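# Snap the lens cap onto the camera lens

## Task

Fit the cap onto the camera's lens so it stays put: squeeze its two orange grips toward each other while inserting it, then release so its teeth spring back out and catch beneath the lens rim.

## Robot and tools

Robot: two arms, left_arm and right_arm, each ending in the same five-finger right hand (not mirrored, so every hand axis and number means the same on both). Calibrated bases in the scene frame: left_arm at (+0.042, +0.769, +0.024) m, right_arm at (-0.107, -0.599, +0.024) m, both turned only slightly about z. Scene frame: origin at table-top height midway between the nominal bases, +z up, +x out over the table, left_arm on the +y side. A camera stand sits behind the arms.

Hand point: a point fixed to the palm, about 0.15 m out from the wrist flange and 0.05 m in front of the palm. Its +z runs along the straight fingers, +y out of the palm, +x across the palm away from the thumb. Straight fingertips reach 0.06 to 0.07 m past it along +z and lie 0.06 m behind it along -y. A bracket on the little-finger side of the wrist can strike things; with fingers level the wrist may hang below the hand point and touch the table first.

Row layout (shared by execute_actions and move): one flat list of 28 numbers covering both arms, each in [-1, 1], even if one arm idles. Order: left_arm dx, dy, dz, rx, ry, rz; left hand thumb_turn, thumb_bend, index, middle, ring, little; left force_limit, speed; then the same 14 for right_arm. The six pose numbers are an offset, not a pose: measured from that arm's current Hand target (as printed in the last result), along that arm's own base axes, rotation about the Hand target's position. Scale: 1.0 = 0.6 m for dx, dy, dz and 180 degrees for rx, ry, rz, which together form one rotation vector. All zeros re-requests the current Hand target; offsets repeat cumulatively across calls. Orientation per step is clipped to within 32 degrees of the measured one.

Hand numbers are absolute targets, not offsets. thumb_turn -1 beside palm, +1 in front of palm facing the fingers; thumb_bend and each finger -1 straight, +1 curled. force_limit maps -1..+1 to about 0..10 N at the fingertip (0..15 N for the two thumb motors). speed rises linearly from near zero at -1 to full at +0.48 and stays full above; use -0.94 or lower for gentle closing. No value means keep: to leave a hand unchanged, resend the last eight numbers you actually sent it (before any were sent this scene, use hand_measured plus hand_force_limit and hand_speed). With the thumb turned in, the hand grips objects roughly 0.035 to 0.065 m thick, handles down to about 0.025 m. To squeeze harder, raise force_limit and send a more-closed target than hand_measured; to loosen, send one more open.

execute_actions(actions, cameras): actions is a list of actions; each action is a table of up to 15 rows of 28 numbers, one row per 1/30 s step, the last row held for the remaining steps. Every row in one action counts from the Hand target at that action's start. Images appear only for an empty actions list or when cameras names them (cam_high, cam_low, cam_left_wrist, cam_right_wrist, or "all").

move(target, speed, blend, stop_force, zero, blocking, cameras): drives each hand point in a straight line to target, one 28-number row or a list of up to 15 rows; every row is an offset from the same starting Hand targets, not chained. speed in m/s, 0.002 to 3.2 (default 0.25; turning limited to twice that in rad/s), one value or one per target. blend in m rounds corners of a list. stop_force in N, 4 to 120, ends an arm's path when its wrist sensor feels that much push against its motion; don't rely on it while the hand turns, and omit it when backing off a contact. zero (only with stop_force, default true) re-zeros before the move. blocking=false returns early but cannot combine with stop_force. Moves do not avoid obstacles or the other arm; avoid paths near an arm's own base. Result adds a move: line with the ending (done, off_target, moving, held, fault) and limits (paced = pose clipped, held = steps withheld).

wait(seconds 0 to 10, cameras) lets time pass holding commands. stop(cameras) brakes a running move. zoom_image(camera, region [x0, y0, x1, y1] in image pixels, at most 504 by 504) enlarges part of the newest image of that camera; images are 896x504. show_instructions() shows the reference pages. zero_wrist_force(arm) tares that wrist sensor. finished_scene(scene 1 or 2) ends the scene irreversibly; the goal must hold without the robot.

Result lines: end_effector_position (m) and quat_wxyz per arm in its own base frame; Hand target (your last commanded pose, base for the next offsets; the hand often rests a bit short of it); joint positions, velocities and torques (torques include the arm's own weight); hand_measured, hand_stopped_by (moving, target, force, stalled, fault) and hand_load_n (positive when pushed open; a dropped grip shows as about 0), each in motor order; Wrist force and Wrist torque in the hand's own axes plus a peak line; MOTOR HOT near 70 °C, over-temperature stop at 85 °C.

Avoid: arms or hands touching each other (a hand closing on the other hand counts), hard hits and presses (contact over roughly 150 N or a joint torque limit stops the arm for 10 s), commanding a target past a firm contact, fast motion into contact, dropping or flinging the cap or camera, and anything leaving the table, which ends the scene with a penalty.

Each tool is called after "Request:" in YAML: its name, and indented under it one key for each argument.

Reference images:

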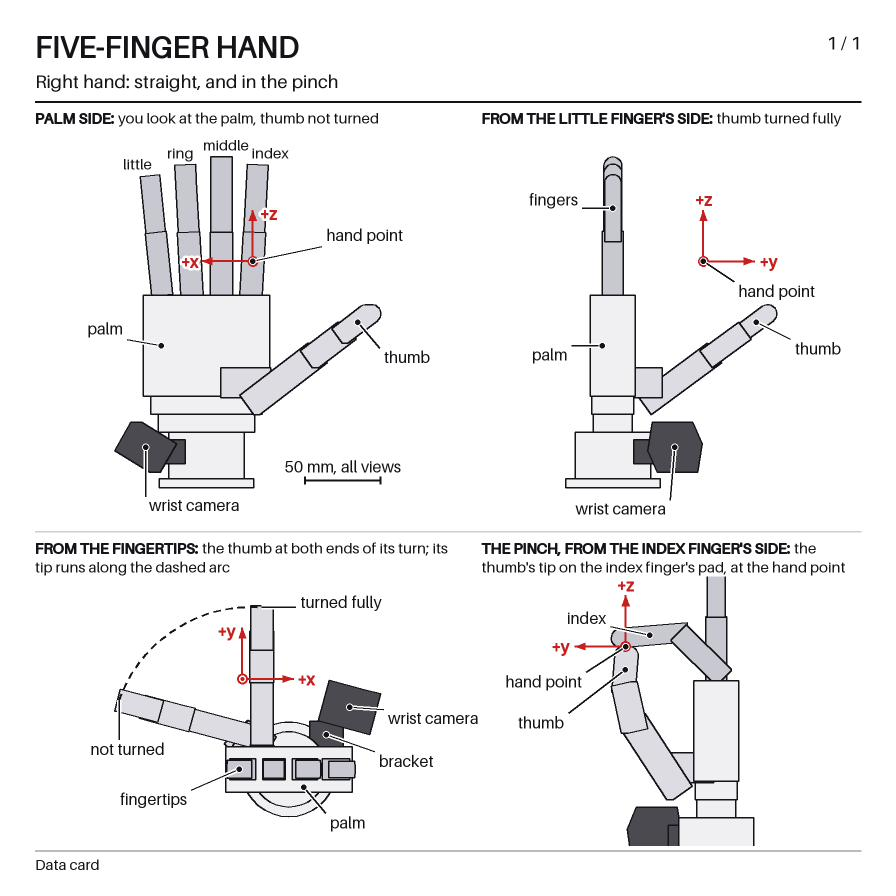

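## Session

Request:
execute_actions:
  actions: []

Request:
zoom_image:
  camera: "cam_high"
  region: [370, 200, 560, 360]

Request:
zoom_image:
  camera: "cam_low"
  region: [520, 150, 760, 300]

Scene clock: 0.00 s.
left_arm: end_effector_position=(-0.1309, +0.5610, +0.6152) hand_measured=(-1.000, -1.000, -1.000, -1.000, -1.000, -1.000) hand_load_n=(+0.0, +0.0, +0.0, +0.0, +0.0, +0.0) hand_stopped_by=(target, target, target, target, target, target) hand_force_limit=0.00 hand_speed=-0.80 end_effector_quat_wxyz=(-0.006, +0.752, -0.655, -0.077) | right_arm: end_effector_position=(+0.2326, -0.4211, +0.5852) hand_measured=(-1.000, -1.000, -1.000, -1.000, -1.000, -1.000) hand_load_n=(+0.0, +0.0, +0.5, +0.0, +0.0, +0.0) hand_stopped_by=(target, target, target, target, target, target) hand_force_limit=0.00 hand_speed=-0.80 end_effector_quat_wxyz=(+0.007, +0.644, +0.759, +0.097)
Joint positions: left_arm=[1.299 -1.513 1.361 1.645 1.436 -1.975] | right_arm=[-1.668 -1.62 1.567 1.776 1.448 -1.841]
Joint velocities: within noise
Joint torques (N m): no reading
Motor temperatures (°C): left_arm=[29 36 33 41 39 35] | right_arm=[35 37 32 36 36 35]
Wrist force (N): no reading
Wrist torque (N m): no reading
Wrist force, peak (N): no reading
Hand target: left_arm -0.1309, +0.5610, +0.6152; -0.006, +0.752, -0.655, -0.077 | right_arm +0.2326, -0.4211, +0.5852; +0.007, +0.644, +0.759, +0.097
camera_calibration:
cam_left_wrist: T_world_to_cam=[[-0.914332, -0.403732, 0.0315784, 0.0924467], [-0.250947, 0.626067, 0.738286, -0.859801], [-0.31784, 0.667114, -0.673748, 0.1153], [0, 0, 0, 1]] pos_world=[-0.0945908, 0.498698, 0.709543]
cam_right_wrist: T_world_to_cam=[[0.903532, 0.388488, 0.180849, -0.15029], [0.311275, -0.885061, 0.346085, -0.635742], [0.294512, -0.256405, -0.920608, 0.475711], [0, 0, 0, 1]] pos_world=[0.19358, -0.38231, 0.685143]

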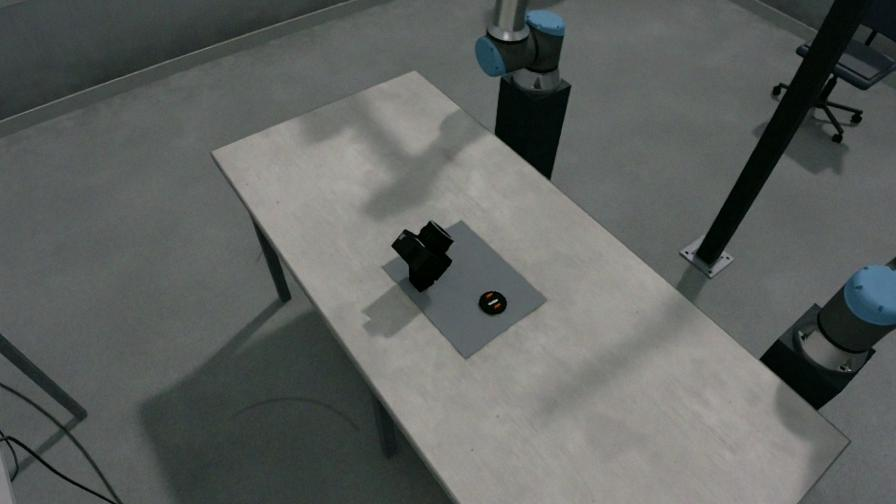

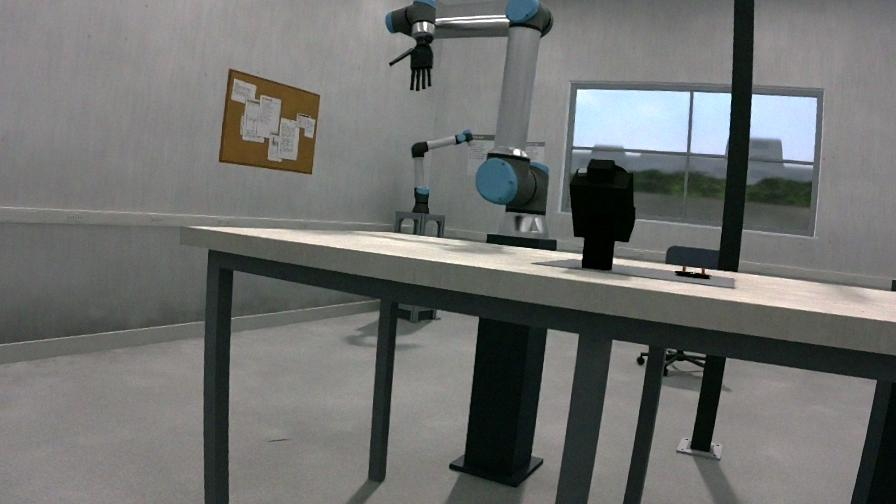

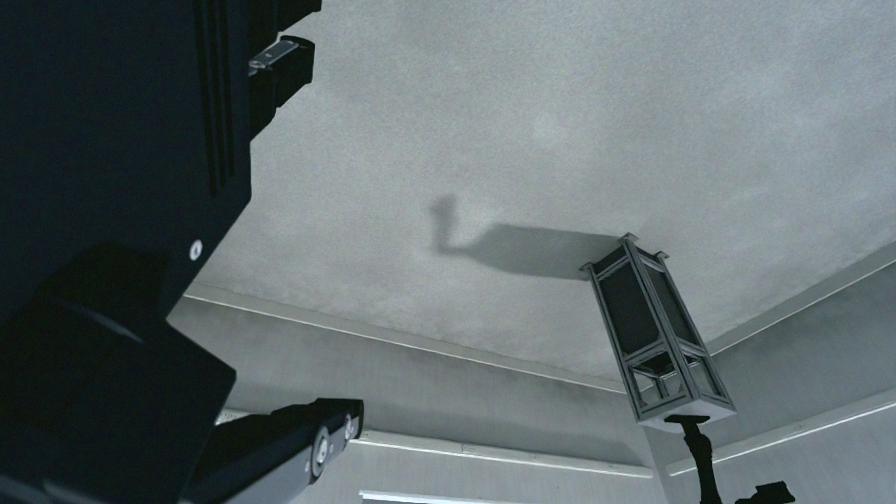

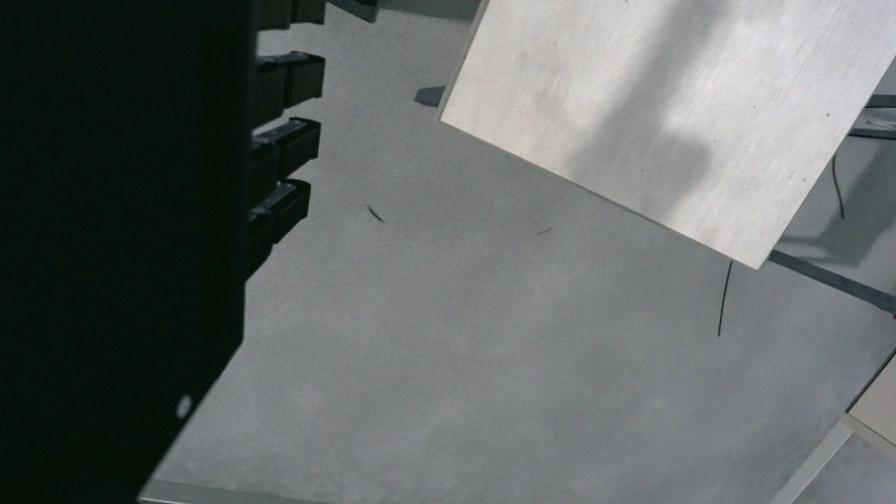

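Scaled by 2.653.

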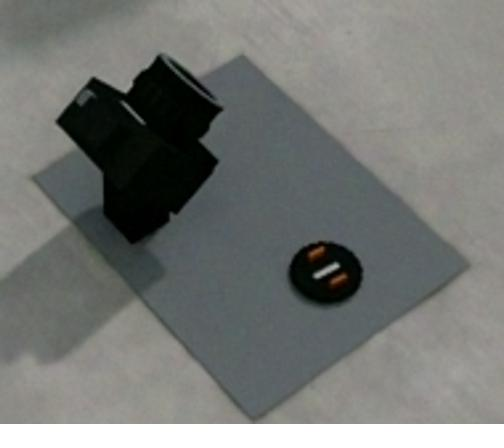

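Scaled by 2.100.

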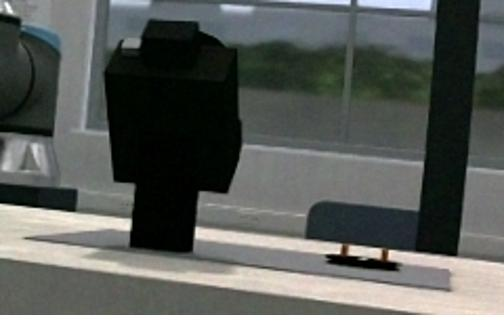

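Request:
move:
  target: [0.885,-0.268,-0.16,-0.1186,-0.063,-0.1638,-1,-1,-1,-1,-1,-1,0,-0.8, 0,0,0,0,0,0,-1,-1,-1,-1,-1,-1,0,-0.8]
  speed: 0.6

Request:
move:
  target: [0.3,-0.915,-0.117,-0.1186,-0.063,-0.1638,-1,-1,-1,-1,-1,-1,0,-0.8, 0,0,0,0,0,0,-1,-1,-1,-1,-1,-1,0,-0.8]
  speed: 0.6

Request:
move:
  target: [-0.292,-0.728,-0.357,-0.1186,-0.063,-0.1638,1,-0.62,-0.26,-0.26,-1,-1,0,0, 0,0,0,0,0,0,-1,-1,-1,-1,-1,-1,0,-0.8]
  speed: 0.5
  cameras: ["all"]

Scene clock: 68.13 s.
left_arm: end_effector_position=(+0.4001, +0.4003, +0.5193) hand_measured=(-1.000, -1.000, -1.000, -1.000, -1.000, -1.000) hand_load_n=(+0.0, +0.0, +0.0, +0.0, +0.0, +0.0) hand_stopped_by=(target, target, target, target, target, target) hand_force_limit=0.00 hand_speed=-0.80 end_effector_quat_wxyz=(-0.049, -0.554, +0.822, -0.121) | right_arm: end_effector_position=(+0.2326, -0.4211, +0.5852) hand_measured=(-1.000, -1.000, -1.000, -1.000, -1.000, -1.000) hand_load_n=(+0.0, +0.0, +0.0, +0.0, +0.0, +0.0) hand_stopped_by=(target, target, target, target, target, target) hand_force_limit=0.00 hand_speed=-0.80 end_effector_quat_wxyz=(+0.007, +0.644, +0.759, +0.097)
Joint positions: left_arm=[0.478 -1.371 1.365 1.647 1.823 -2.269] | right_arm=[-1.668 -1.62 1.567 1.776 1.448 -1.841]
Joint torques (N m): left_arm=[-4.37 -49.72 -37.7 7.74 -0.46 -0.79] | right_arm=[-0.66 -32.77 -35.69 4.23 -0.09 0.01]
Wrist force (N): left_arm=[0.3 0.0 0.2] | right_arm=[0.3 0.2 -0.2]
Wrist torque (N m): left_arm=[0.01 0.03 0.23] | right_arm=[0.04 -0.04 0.02]
Wrist force, peak (N): left_arm=[-0.5 -3.1 0.5] | right_arm=[0.1 0.7 -0.3]
Hand target: left_arm +0.4001, +0.4002, +0.5192; -0.049, -0.554, +0.822, -0.121 | right_arm +0.2326, -0.4211, +0.5852; +0.007, +0.644, +0.759, +0.097
Off the commanded pose: left_arm 0.000 m, 0 deg | right_arm 0.000 m, 0 deg.
move: done

Scene clock: 69.70 s.
left_arm: end_effector_position=(+0.5801, -0.1487, +0.4491) hand_measured=(-1.000, -1.000, -1.000, -1.000, -1.000, -1.000) hand_load_n=(+0.0, +0.0, +0.0, +0.0, +0.0, +0.0) hand_stopped_by=(target, target, target, target, target, target) hand_force_limit=0.00 hand_speed=-0.80 end_effector_quat_wxyz=(-0.098, -0.295, +0.900, -0.307) | right_arm: end_effector_position=(+0.2326, -0.4211, +0.5852) hand_measured=(-1.000, -1.000, -1.000, -1.000, -1.000, -1.000) hand_load_n=(+0.0, +0.0, +0.0, +0.0, +0.5, +0.0) hand_stopped_by=(target, target, target, target, target, target) hand_force_limit=0.00 hand_speed=-0.80 end_effector_quat_wxyz=(+0.007, +0.644, +0.759, +0.097)
Joint positions: left_arm=[-0.365 -1.389 1.476 1.212 2.175 -2.654] | right_arm=[-1.668 -1.62 1.567 1.776 1.448 -1.841]
Joint torques (N m): left_arm=[-5.88 -57.3 -35.64 4.71 -1.55 0.65] | right_arm=[-2.97 -31.94 -34.91 4.05 0.05 -0.26]
Wrist force (N): left_arm=[0.2 -0.5 0.2] | right_arm=[-0.2 0.1 -0.1]
Wrist torque (N m): left_arm=[-0.01 0.03 0.15] | right_arm=[0.01 0.04 -0.01]
Wrist force, peak (N): left_arm=[0.4 -2.7 2.3] | right_arm=[-0.2 0.8 0.2]
Hand target: left_arm +0.5801, -0.1488, +0.4490; -0.098, -0.295, +0.900, -0.307 | right_arm +0.2326, -0.4211, +0.5852; +0.007, +0.644, +0.759, +0.097
Off the commanded pose: left_arm 0.000 m, 0 deg | right_arm 0.000 m, 0 deg.
move: done

Scene clock: 71.33 s.
left_arm: end_effector_position=(+0.4050, -0.5855, +0.2349) hand_measured=(+1.000, -0.620, -0.260, -0.260, -1.000, -1.000) hand_load_n=(+0.0, +0.0, +0.0, +0.0, +0.0, +0.0) hand_stopped_by=(target, target, target, target, target, target) hand_force_limit=0.00 hand_speed=0.00 end_effector_quat_wxyz=(-0.137, -0.004, +0.878, -0.458) | right_arm: end_effector_position=(+0.2326, -0.4211, +0.5852) hand_measured=(-1.000, -1.000, -1.000, -1.000, -1.000, -1.000) hand_load_n=(+0.0, +0.0, +0.0, +0.0, +0.0, +0.0) hand_stopped_by=(target, target, target, target, target, target) hand_force_limit=0.00 hand_speed=-0.80 end_effector_quat_wxyz=(+0.007, +0.644, +0.759, +0.097)
Joint positions: left_arm=[-1.027 -1.331 1.791 0.304 2.239 -2.9] | right_arm=[-1.668 -1.62 1.567 1.776 1.448 -1.841]
Joint torques (N m): left_arm=[-5.79 -55.64 -29.7 0.53 0.65 1.42] | right_arm=[-2.6 -32.43 -35.53 4.44 -0.11 0.05]
Wrist force (N): left_arm=[-0.2 -0.3 0.6] | right_arm=[0.2 0.1 0.0]
Wrist torque (N m): left_arm=[0.03 0.02 0.11] | right_arm=[0.02 -0.03 0.01]
Wrist force, peak (N): left_arm=[0.1 0.1 3.8] | right_arm=[-0.2 0.5 -0.3]
Hand target: left_arm +0.4049, -0.5856, +0.2348; -0.137, -0.004, +0.878, -0.458 | right_arm +0.2326, -0.4211, +0.5852; +0.007, +0.644, +0.759, +0.097
Off the commanded pose: left_arm 0.000 m, 0 deg | right_arm 0.000 m, 0 deg.
move: done
camera_calibration:
cam_left_wrist: T_world_to_cam=[[-0.396234, 0.571475, -0.718621, 0.668885], [0.83225, 0.554101, -0.0182447, -0.0298505], [0.387762, -0.605301, -0.695163, -0.231565], [0, 0, 0, 1]] pos_world=[0.37967, -0.505877, 0.319155]
cam_right_wrist: T_world_to_cam=[[0.903532, 0.388488, 0.180849, -0.15029], [0.311275, -0.885061, 0.346085, -0.635742], [0.294512, -0.256405, -0.920608, 0.475711], [0, 0, 0, 1]] pos_world=[0.19358, -0.38231, 0.685143]

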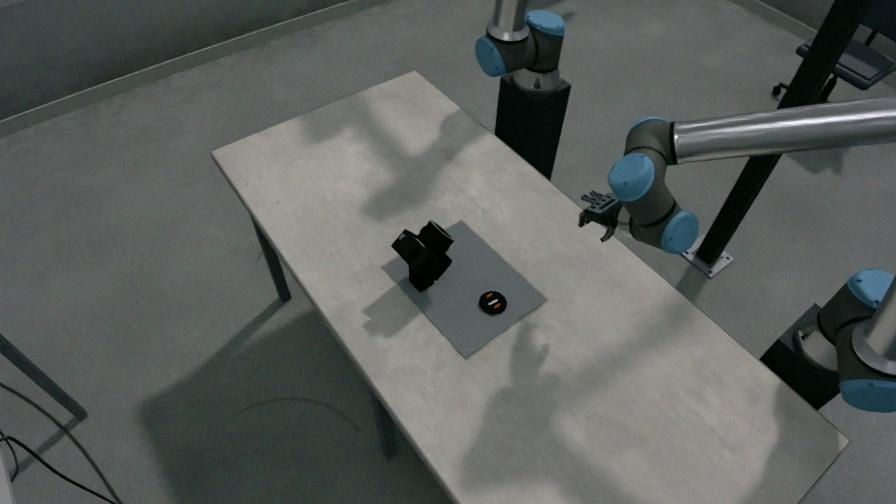

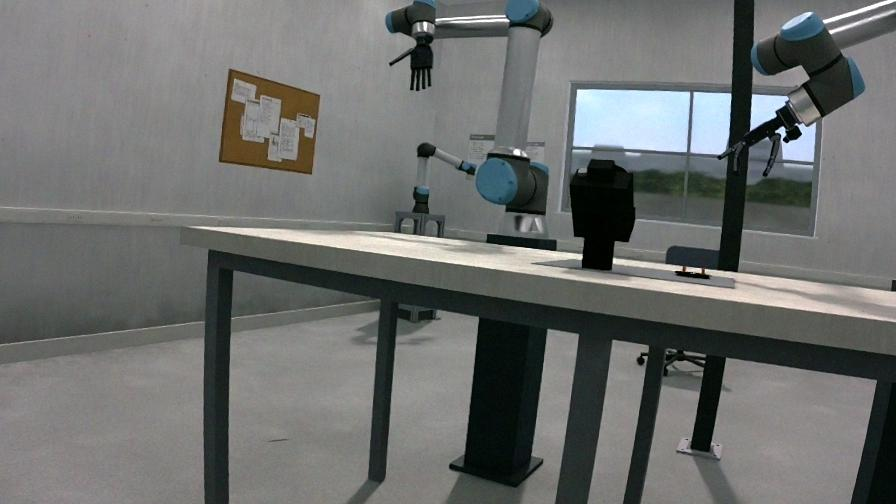

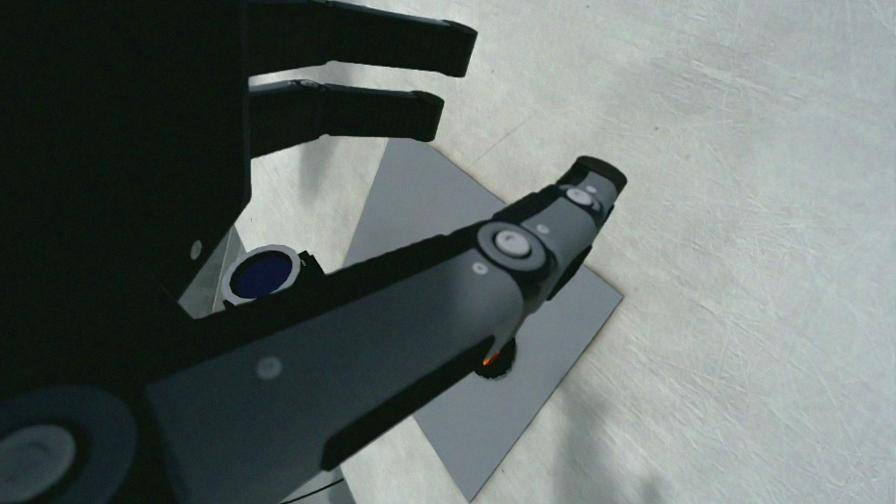

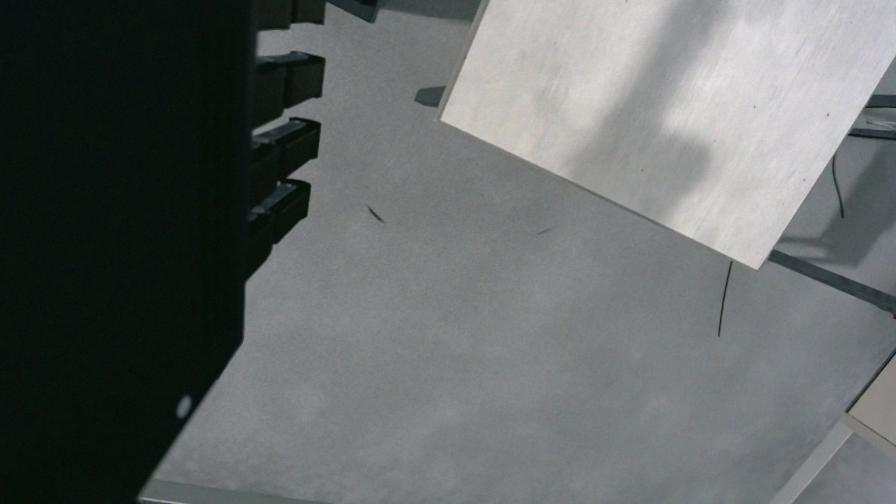

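Request:
zoom_image:
  camera: "cam_left_wrist"
  region: [200, 225, 340, 325]

Request:
zoom_image:
  camera: "cam_high"
  region: [385, 210, 465, 300]

Request:
zoom_image:
  camera: "cam_high"
  region: [470, 280, 520, 330]

Scaled by 3.600.

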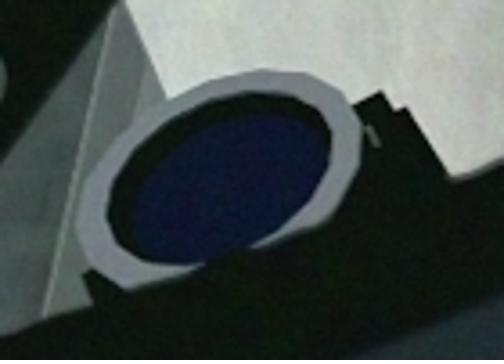

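Scaled by 5.600.

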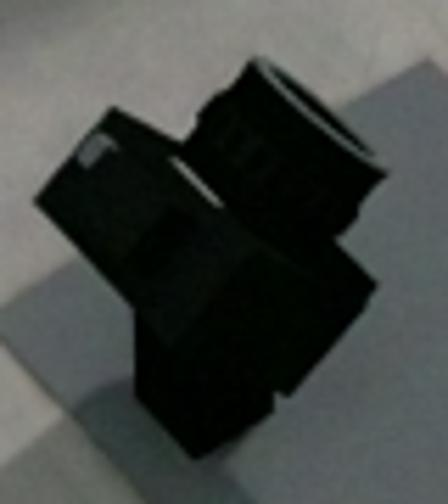

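Scaled by 10.080.

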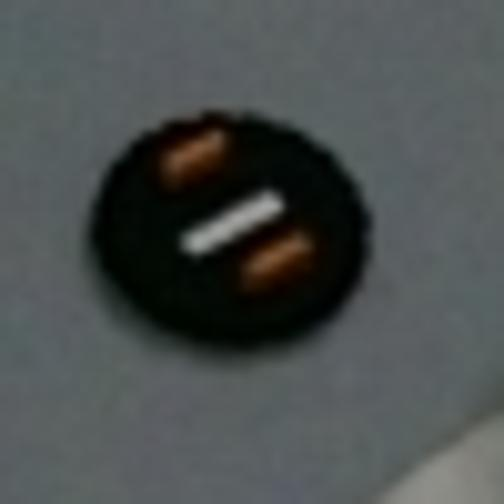

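Request:
move:
  target: [0.3505,-0.1715,-0.215,0,0,0,1,-0.62,-0.26,-0.26,-1,-1,0,0, 0,0,0,0,0,0,-1,-1,-1,-1,-1,-1,0,-0.8]
  speed: 0.3
  cameras: ["cam_left_wrist","cam_low","cam_high"]

Request:
zoom_image:
  camera: "cam_left_wrist"
  region: [400, 60, 800, 360]

Scene clock: 145.43 s.
left_arm: end_effector_position=(+0.6153, -0.6884, +0.1059) hand_measured=(+1.000, -0.620, -0.260, -0.260, -1.000, -1.000) hand_load_n=(+0.0, +0.0, +0.0, +0.0, -0.5, +0.0) hand_stopped_by=(target, target, target, target, target, target) hand_force_limit=0.00 hand_speed=0.00 end_effector_quat_wxyz=(-0.137, -0.004, +0.878, -0.458) | right_arm: end_effector_position=(+0.2326, -0.4211, +0.5852) hand_measured=(-1.000, -1.000, -1.000, -1.000, -1.000, -1.000) hand_load_n=(+0.0, +0.0, +0.0, +0.0, +0.0, +0.0) hand_stopped_by=(target, target, target, target, target, target) hand_force_limit=0.00 hand_speed=-0.80 end_effector_quat_wxyz=(+0.007, +0.644, +0.759, +0.097)
Joint positions: left_arm=[-0.867 -0.871 1.354 0.384 2.349 -2.745] | right_arm=[-1.668 -1.62 1.567 1.776 1.448 -1.841]
Joint torques (N m): left_arm=[-15.3 -75.06 -41.1 0.43 -1.68 -0.85] | right_arm=[-2.33 -31.01 -35.41 4.25 0.25 -0.21]
Wrist force (N): left_arm=[-0.3 -0.1 0.8] | right_arm=[-0.2 0.2 0.1]
Wrist torque (N m): left_arm=[0.01 0.07 -0.25] | right_arm=[0.02 0.02 0.00]
Wrist force, peak (N): left_arm=[-2.5 -0.2 1.5] | right_arm=[-0.5 0.7 0.1]
Hand target: left_arm +0.6152, -0.6885, +0.1058; -0.137, -0.004, +0.878, -0.458 | right_arm +0.2326, -0.4211, +0.5852; +0.007, +0.644, +0.759, +0.097
Off the commanded pose: left_arm 0.000 m, 0 deg | right_arm 0.000 m, 0 deg.
move: done
camera_calibration:
cam_left_wrist: T_world_to_cam=[[-0.396239, 0.571456, -0.718633, 0.718213], [0.832298, 0.554025, -0.0183517, -0.150236], [0.387653, -0.605388, -0.695148, -0.464965], [0, 0, 0, 1]] pos_world=[0.58987, -0.608677, 0.190155]
Images, in order (width x height): cam_high 896x504, cam_low 896x504, cam_left_wrist 896x504.

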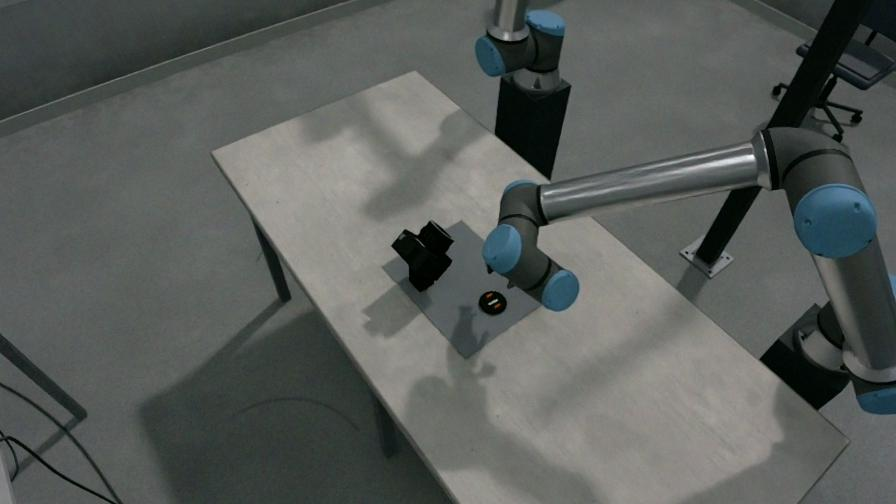

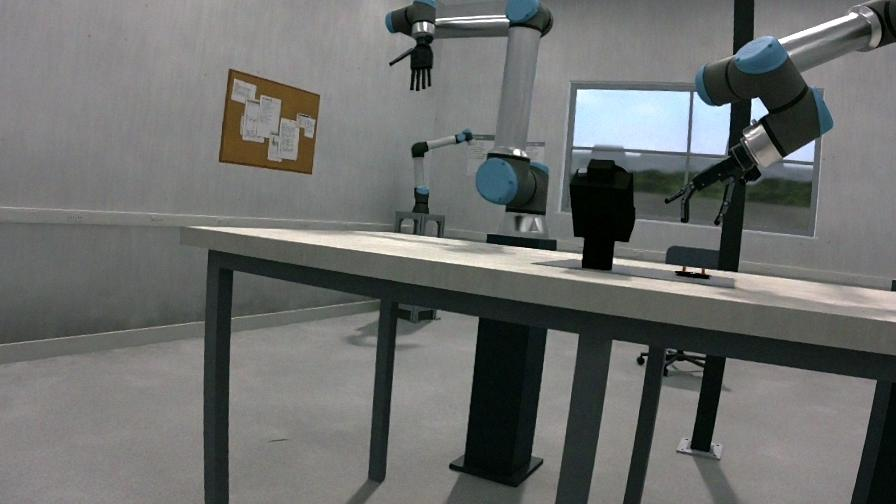

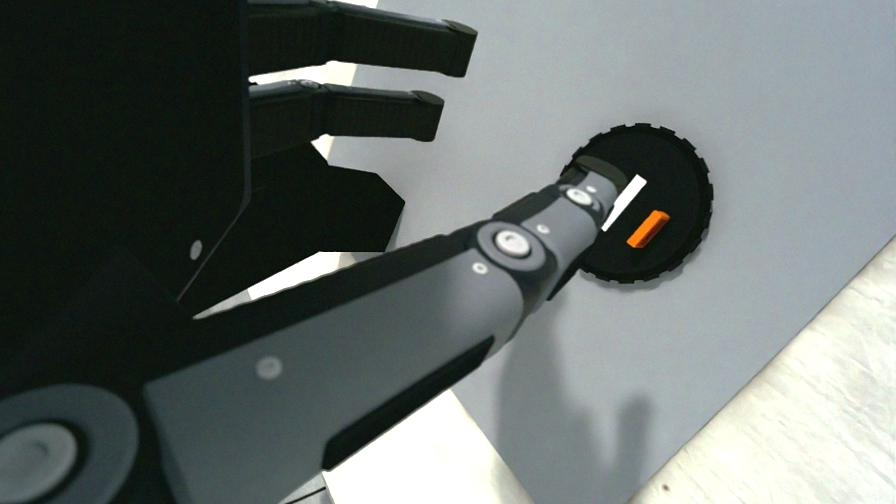

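Scaled by 1.260.

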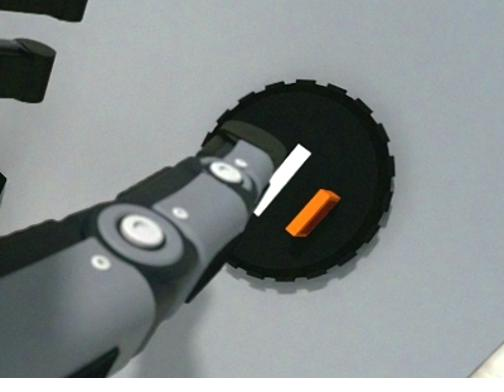

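Request:
move:
  target: [0.0215,-0.0118,-0.1182,0,0,0,1,-0.62,-0.26,-0.26,-1,-1,0,0, 0,0,0,0,0,0,-1,-1,-1,-1,-1,-1,0,-0.8]
  speed: 0.15
  cameras: ["cam_left_wrist"]

Request:
zoom_image:
  camera: "cam_left_wrist"
  region: [380, 20, 700, 260]

Scene clock: 209.20 s.
left_arm: end_effector_position=(+0.6283, -0.6956, +0.0350) hand_measured=(+1.000, -0.620, -0.260, -0.260, -1.000, -1.000) hand_load_n=(+0.0, +0.0, +0.0, -0.5, +0.0, +0.0) hand_stopped_by=(target, target, target, target, target, target) hand_force_limit=0.00 hand_speed=0.00 end_effector_quat_wxyz=(-0.137, -0.004, +0.878, -0.458) | right_arm: end_effector_position=(+0.2326, -0.4211, +0.5852) hand_measured=(-1.000, -1.000, -1.000, -1.000, -1.000, -1.000) hand_load_n=(+0.0, +0.0, +0.0, +0.0, +0.0, +0.0) hand_stopped_by=(target, target, target, target, target, target) hand_force_limit=0.00 hand_speed=-0.80 end_effector_quat_wxyz=(+0.007, +0.644, +0.759, +0.097)
Joint positions: left_arm=[-0.86 -0.79 1.348 0.313 2.353 -2.738] | right_arm=[-1.668 -1.62 1.567 1.776 1.448 -1.841]
Joint torques (N m): left_arm=[2.67 -106.18 -29.26 4.88 2.21 -0.69] | right_arm=[-4.11 -33.14 -36.59 4.51 0.03 -0.27]
Wrist force (N): left_arm=[-0.1 -0.6 0.5] | right_arm=[0.0 0.3 0.1]
Wrist torque (N m): left_arm=[-0.04 0.04 -0.25] | right_arm=[0.03 -0.01 0.01]
Wrist force, peak (N): left_arm=[-0.9 0.9 1.7] | right_arm=[-0.5 0.5 0.0]
Hand target: left_arm +0.6281, -0.6956, +0.0349; -0.137, -0.004, +0.878, -0.458 | right_arm +0.2326, -0.4211, +0.5852; +0.007, +0.644, +0.759, +0.097
Off the commanded pose: left_arm 0.000 m, 0 deg | right_arm 0.000 m, 0 deg.
move: done
camera_calibration:
cam_left_wrist: T_world_to_cam=[[-0.39603, 0.571339, -0.718841, 0.676353], [0.832355, 0.553941, -0.0182921, -0.158461], [0.387745, -0.605575, -0.694934, -0.523844], [0, 0, 0, 1]] pos_world=[0.602869, -0.615876, 0.119255]
Images, in order (width x height): cam_left_wrist 896x504.

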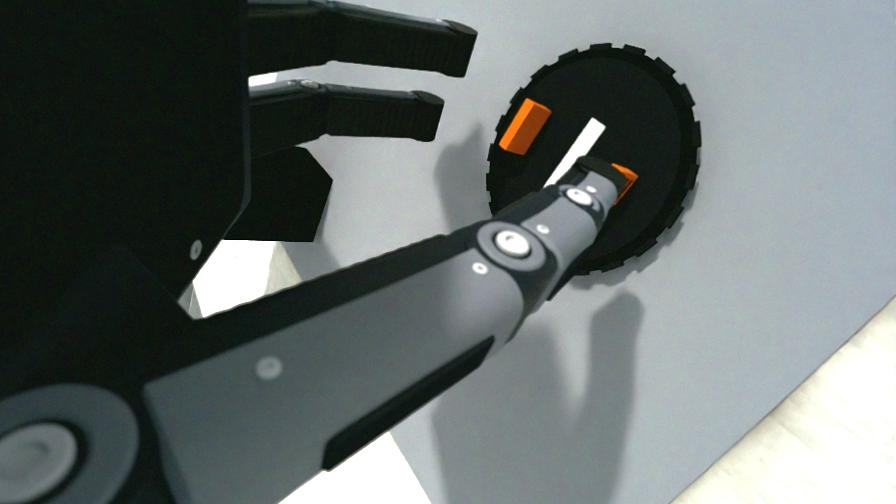

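Scaled by 1.575.

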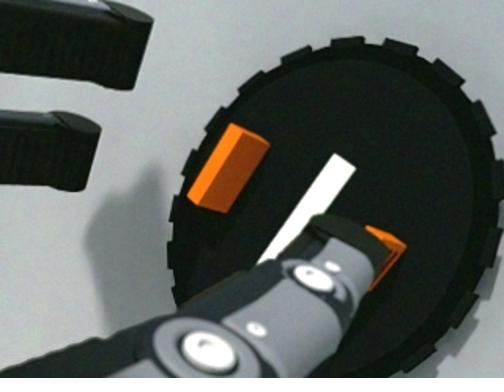

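Request:
move:
  target: [0,0,-0.038,0,0,0,1,-0.62,-0.26,-0.26,-1,-1,0,0, 0,0,0,0,0,0,-1,-1,-1,-1,-1,-1,0,-0.8]
  speed: 0.04
  stop_force: 4
  cameras: ["cam_left_wrist","cam_low"]

Request:
zoom_image:
  camera: "cam_left_wrist"
  region: [380, 20, 640, 240]

Request:
zoom_image:
  camera: "cam_low"
  region: [640, 210, 760, 300]

Scene clock: 248.20 s.
left_arm: end_effector_position=(+0.6281, -0.6956, +0.0121) hand_measured=(+1.000, -0.620, -0.260, -0.260, -1.000, -1.000) hand_load_n=(+0.0, +0.0, +0.0, +0.0, +0.0, +0.0) hand_stopped_by=(target, target, target, target, target, target) hand_force_limit=0.00 hand_speed=0.00 end_effector_quat_wxyz=(-0.137, -0.004, +0.878, -0.458) | right_arm: end_effector_position=(+0.2326, -0.4211, +0.5852) hand_measured=(-1.000, -1.000, -1.000, -1.000, -1.000, -1.000) hand_load_n=(+0.0, +0.0, +0.0, +0.0, +0.0, +0.0) hand_stopped_by=(target, target, target, target, target, target) hand_force_limit=0.00 hand_speed=-0.80 end_effector_quat_wxyz=(+0.007, +0.644, +0.759, +0.097)
Joint positions: left_arm=[-0.861 -0.769 1.356 0.284 2.353 -2.738] | right_arm=[-1.668 -1.62 1.567 1.776 1.448 -1.841]
Joint torques (N m): left_arm=[-10.32 -108.69 -39.18 5.24 -1.01 0.42] | right_arm=[-2.19 -31.17 -36.08 4.22 -0.04 0.03]
Wrist force (N): left_arm=[0.3 -0.3 1.0] | right_arm=[0.2 0.2 -0.2]
Wrist torque (N m): left_arm=[-0.01 -0.04 -0.22] | right_arm=[0.05 -0.03 0.01]
Wrist force, peak (N): left_arm=[0.2 -1.4 0.3] | right_arm=[-0.4 0.8 -0.1]
Hand target: left_arm +0.6281, -0.6956, +0.0121; -0.137, -0.004, +0.878, -0.458 | right_arm +0.2326, -0.4211, +0.5852; +0.007, +0.644, +0.759, +0.097
Off the commanded pose: left_arm 0.000 m, 0 deg | right_arm 0.000 m, 0 deg.
move: done
camera_calibration:
cam_left_wrist: T_world_to_cam=[[-0.396155, 0.5714, -0.718723, 0.659955], [0.832336, 0.553967, -0.0183624, -0.158763], [0.387657, -0.605493, -0.695054, -0.539605], [0, 0, 0, 1]] pos_world=[0.60277, -0.615876, 0.0963548]
Images, in order (width x height): cam_low 896x504, cam_left_wrist 896x504.

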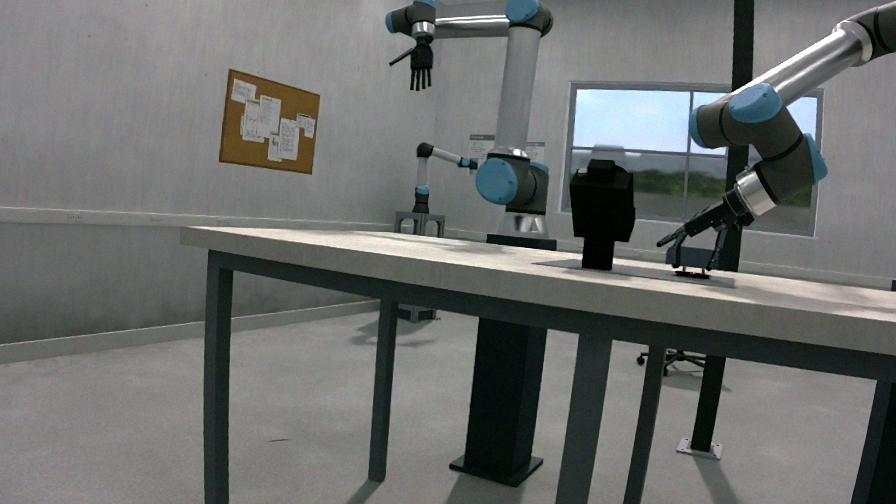

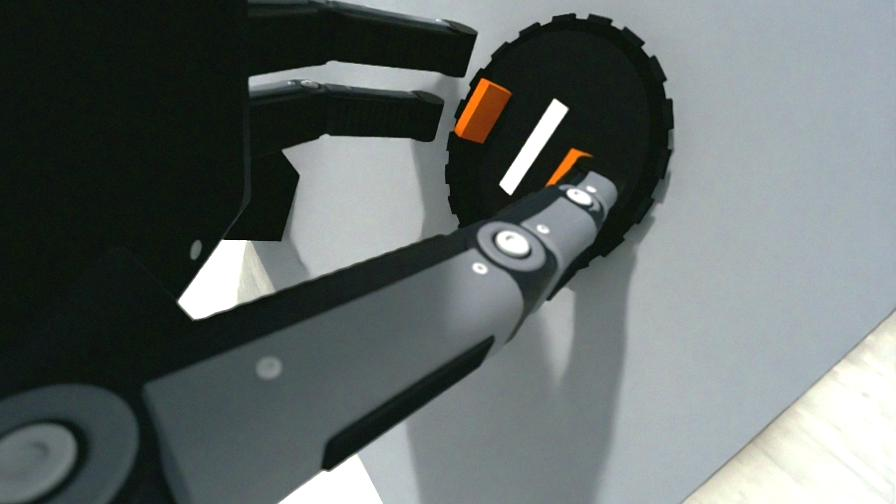

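Scaled by 1.938.

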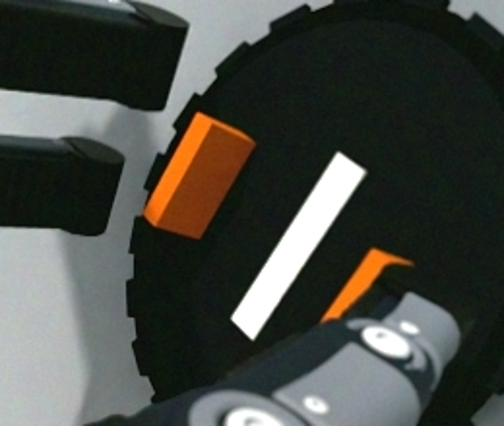

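Scaled by 4.200.

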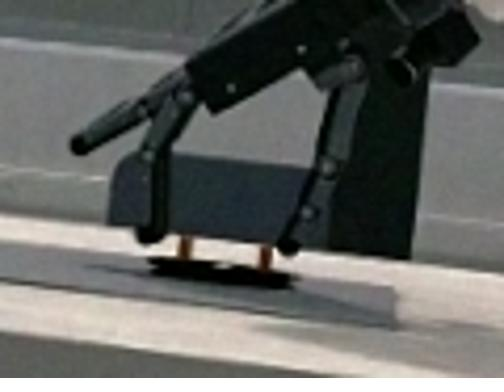

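Request:
move:
  target:
    - [0.0003,0.0025,-0.01,0,0,0,1,-0.62,-0.26,-0.26,-1,-1,0,0, 0,0,0,0,0,0,-1,-1,-1,-1,-1,-1,0,-0.8]
    - [0.0003,0.0025,-0.01,0,0,0,1,-0.3,0.02,0.02,-1,-1,-0.4,-0.95, 0,0,0,0,0,0,-1,-1,-1,-1,-1,-1,0,-0.8]
  speed: 0.03
  cameras: ["cam_left_wrist","cam_low"]

Request:
zoom_image:
  camera: "cam_left_wrist"
  region: [380, 20, 640, 240]

Request:
zoom_image:
  camera: "cam_low"
  region: [640, 210, 760, 300]

Scene clock: 282.63 s.
left_arm: end_effector_position=(+0.6283, -0.6941, +0.0061) hand_measured=(+1.000, -0.564, -0.162, -0.114, -1.000, -1.000) hand_load_n=(+0.0, +5.0, +2.0, +3.0, +0.0, +0.0) hand_stopped_by=(target, force, force, force, target, target) hand_force_limit=-0.40 hand_speed=-0.95 end_effector_quat_wxyz=(-0.137, -0.004, +0.878, -0.458) | right_arm: end_effector_position=(+0.2326, -0.4211, +0.5852) hand_measured=(-1.000, -1.000, -1.000, -1.000, -1.000, -1.000) hand_load_n=(+0.0, +0.0, +0.0, +0.0, +0.0, +0.0) hand_stopped_by=(target, target, target, target, target, target) hand_force_limit=0.00 hand_speed=-0.80 end_effector_quat_wxyz=(+0.007, +0.644, +0.759, +0.097)
Joint positions: left_arm=[-0.859 -0.764 1.36 0.277 2.354 -2.737] | right_arm=[-1.668 -1.62 1.567 1.776 1.448 -1.841]
Joint torques (N m): left_arm=[14.62 -102.31 -31.77 4.95 1.79 -0.81] | right_arm=[-0.05 -32.34 -36.18 4.51 0.2 -0.17]
Wrist force (N): left_arm=[1.0 -4.5 -0.7] | right_arm=[0.0 0.0 -0.2]
Wrist torque (N m): left_arm=[0.15 0.04 -0.25] | right_arm=[0.02 0.01 0.00]
Wrist force, peak (N): left_arm=[1.5 -5.8 -1.9] | right_arm=[-0.2 0.8 0.4]
Hand target: left_arm +0.6283, -0.6941, +0.0061; -0.137, -0.004, +0.878, -0.458 | right_arm +0.2326, -0.4211, +0.5852; +0.007, +0.644, +0.759, +0.097
Off the commanded pose: left_arm 0.000 m, 0 deg | right_arm 0.000 m, 0 deg.
move: done
camera_calibration:
cam_left_wrist: T_world_to_cam=[[-0.396155, 0.5714, -0.718723, 0.654937], [0.832336, 0.553967, -0.0183624, -0.159868], [0.387657, -0.605493, -0.695054, -0.542875], [0, 0, 0, 1]] pos_world=[0.60297, -0.614376, 0.0904548]
Images, in order (width x height): cam_low 896x504, cam_left_wrist 896x504.

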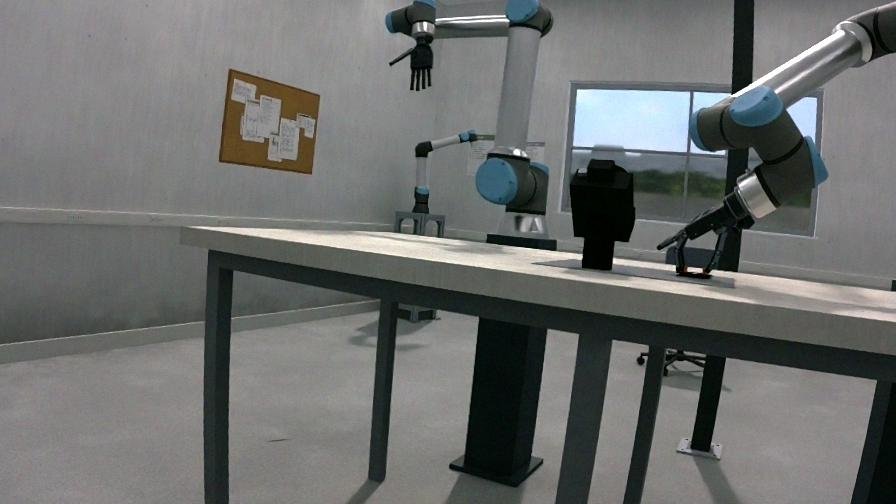

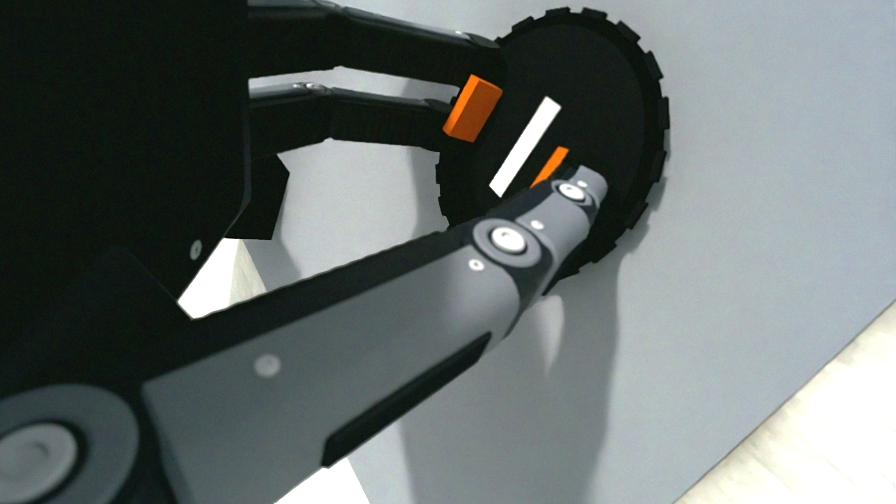

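Scaled by 1.938.

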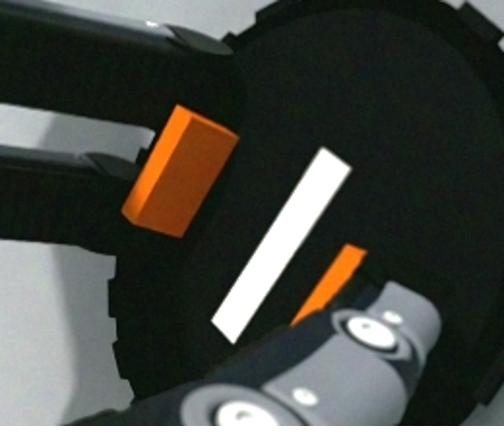

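Scaled by 4.200.

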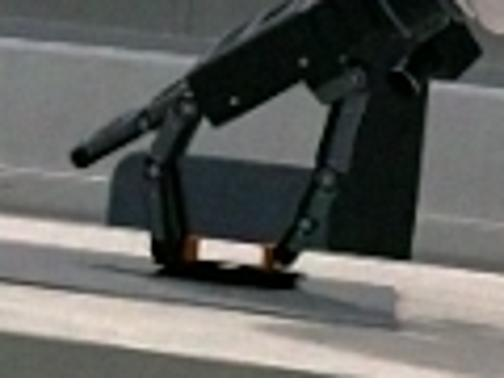

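Request:
move:
  target:
    - [0,0,0.0015,0,0,0,1,-0.3,0.02,0.02,-1,-1,-0.4,-0.95, 0,0,0,0,0,0,-1,-1,-1,-1,-1,-1,0,-0.8]
    - [0,0,0.0015,0,0,0,1,-0.2,0.1,0.1,-1,-1,0.2,-0.95, 0,0,0,0,0,0,-1,-1,-1,-1,-1,-1,0,-0.8]
  speed: 0.03
  cameras: ["cam_left_wrist","cam_low"]

Request:
zoom_image:
  camera: "cam_left_wrist"
  region: [380, 20, 640, 240]

Scene clock: 301.73 s.
left_arm: end_effector_position=(+0.6283, -0.6941, +0.0070) hand_measured=(+1.000, -0.496, -0.026, -0.050, -1.000, -1.000) hand_load_n=(-1.5, +9.0, +6.5, +2.5, +0.0, +0.0) hand_stopped_by=(target, force, force, force, target, target) hand_force_limit=0.20 hand_speed=-0.95 end_effector_quat_wxyz=(-0.137, -0.004, +0.878, -0.458) | right_arm: end_effector_position=(+0.2326, -0.4211, +0.5852) hand_measured=(-1.000, -1.000, -1.000, -1.000, -1.000, -1.000) hand_load_n=(+0.0, +0.0, +0.0, +0.0, +0.0, +0.0) hand_stopped_by=(target, target, target, target, target, target) hand_force_limit=0.00 hand_speed=-0.80 end_effector_quat_wxyz=(+0.007, +0.644, +0.759, +0.097)
Joint positions: left_arm=[-0.859 -0.765 1.36 0.278 2.354 -2.737] | right_arm=[-1.668 -1.62 1.567 1.776 1.448 -1.841]
Joint torques (N m): left_arm=[8.88 -107.53 -38.59 2.37 -1.44 -0.38] | right_arm=[-1.66 -31.06 -37.24 4.19 0.12 -0.4]
Wrist force (N): left_arm=[-0.4 0.0 1.1] | right_arm=[0.0 0.6 0.1]
Wrist torque (N m): left_arm=[0.00 0.06 -0.25] | right_arm=[0.08 -0.01 0.02]
Wrist force, peak (N): left_arm=[1.2 -5.0 -0.8] | right_arm=[-0.1 0.3 -0.7]
Hand target: left_arm +0.6283, -0.6941, +0.0070; -0.137, -0.004, +0.878, -0.458 | right_arm +0.2326, -0.4211, +0.5852; +0.007, +0.644, +0.759, +0.097
Off the commanded pose: left_arm 0.000 m, 0 deg | right_arm 0.000 m, 0 deg.
move: done
camera_calibration:
cam_left_wrist: T_world_to_cam=[[-0.396155, 0.5714, -0.718723, 0.655512], [0.832336, 0.553967, -0.0183624, -0.159854], [0.387657, -0.605493, -0.695054, -0.542319], [0, 0, 0, 1]] pos_world=[0.60297, -0.614376, 0.0912548]
Images, in order (width x height): cam_low 896x504, cam_left_wrist 896x504.

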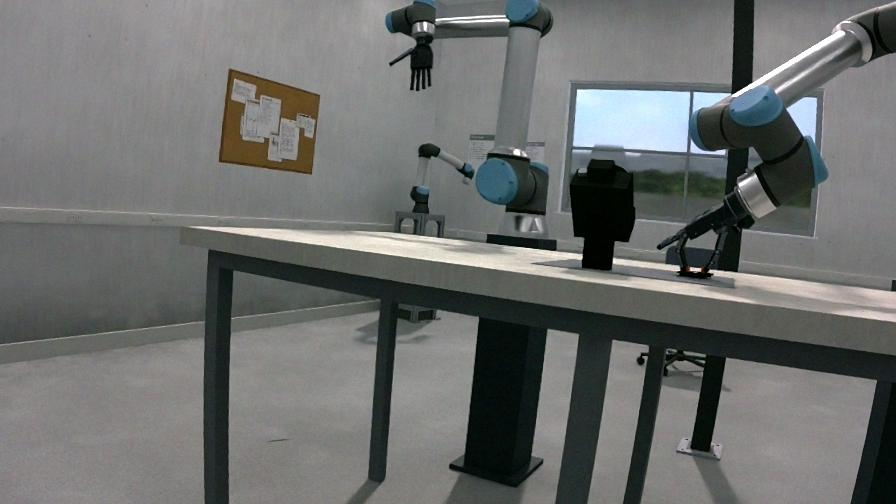

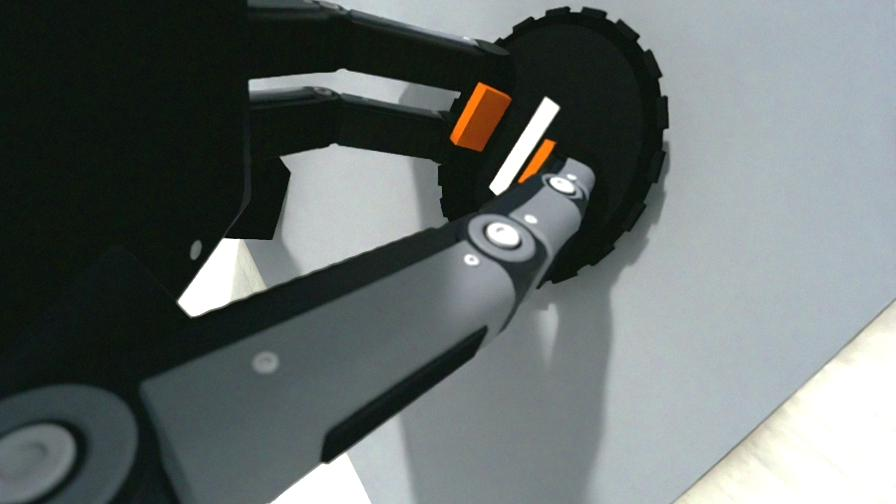

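Scaled by 1.938.

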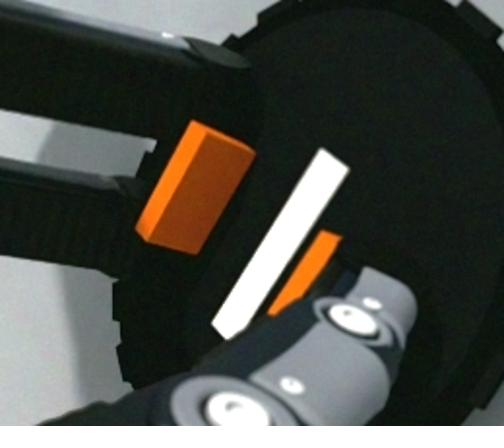

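Request:
move:
  target: [0,0,0,0,0,0,1,-0.15,0.15,0.15,-1,-1,0.45,-0.95, 0,0,0,0,0,0,-1,-1,-1,-1,-1,-1,0,-0.8]
  speed: 0.03
  cameras: ["cam_left_wrist"]

Request:
zoom_image:
  camera: "cam_left_wrist"
  region: [380, 20, 640, 240]

Scene clock: 307.63 s.
left_arm: end_effector_position=(+0.6283, -0.6941, +0.0070) hand_measured=(+1.000, -0.498, -0.018, -0.030, -1.000, -1.000) hand_load_n=(+0.0, +14.5, +5.0, +8.5, +0.0, +0.0) hand_stopped_by=(target, force, force, force, target, target) hand_force_limit=0.45 hand_speed=-0.95 end_effector_quat_wxyz=(-0.137, -0.004, +0.878, -0.458) | right_arm: end_effector_position=(+0.2326, -0.4211, +0.5852) hand_measured=(-1.000, -1.000, -1.000, -1.000, -1.000, -1.000) hand_load_n=(+0.0, -0.5, +0.0, +0.0, +0.0, +0.0) hand_stopped_by=(target, target, target, target, target, target) hand_force_limit=0.00 hand_speed=-0.80 end_effector_quat_wxyz=(+0.007, +0.644, +0.759, +0.097)
Joint positions: left_arm=[-0.859 -0.765 1.36 0.278 2.354 -2.737] | right_arm=[-1.668 -1.62 1.567 1.776 1.448 -1.841]
Joint torques (N m): left_arm=[4.82 -106.98 -37.34 1.13 -1.33 0.07] | right_arm=[-3.67 -31.07 -37.54 4.26 0.05 -0.61]
Wrist force (N): left_arm=[-0.1 -0.1 1.0] | right_arm=[0.0 -0.2 0.2]
Wrist torque (N m): left_arm=[-0.01 0.02 -0.23] | right_arm=[-0.04 -0.01 0.00]
Wrist force, peak (N): left_arm=[0.1 -0.1 1.4] | right_arm=[0.1 0.6 0.6]
Hand target: left_arm +0.6283, -0.6941, +0.0070; -0.137, -0.004, +0.878, -0.458 | right_arm +0.2326, -0.4211, +0.5852; +0.007, +0.644, +0.759, +0.097
Off the commanded pose: left_arm 0.000 m, 0 deg | right_arm 0.000 m, 0 deg.
move: done
camera_calibration:
cam_left_wrist: T_world_to_cam=[[-0.396155, 0.5714, -0.718723, 0.655512], [0.832336, 0.553967, -0.0183624, -0.159854], [0.387657, -0.605493, -0.695054, -0.542319], [0, 0, 0, 1]] pos_world=[0.60297, -0.614376, 0.0912548]
Images, in order (width x height): cam_left_wrist 896x504.

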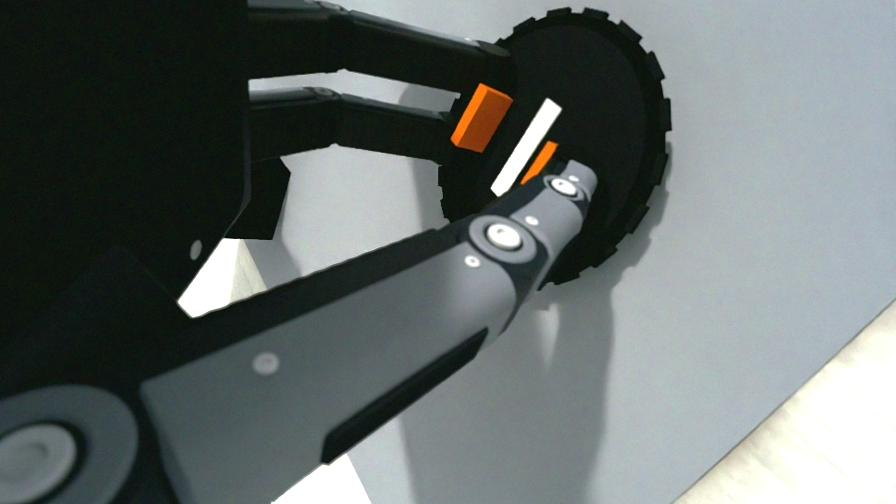

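Scaled by 1.938.

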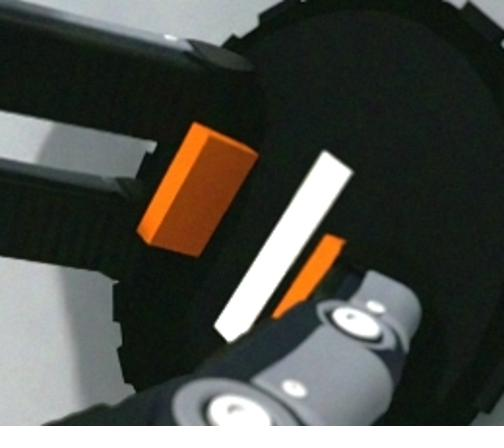

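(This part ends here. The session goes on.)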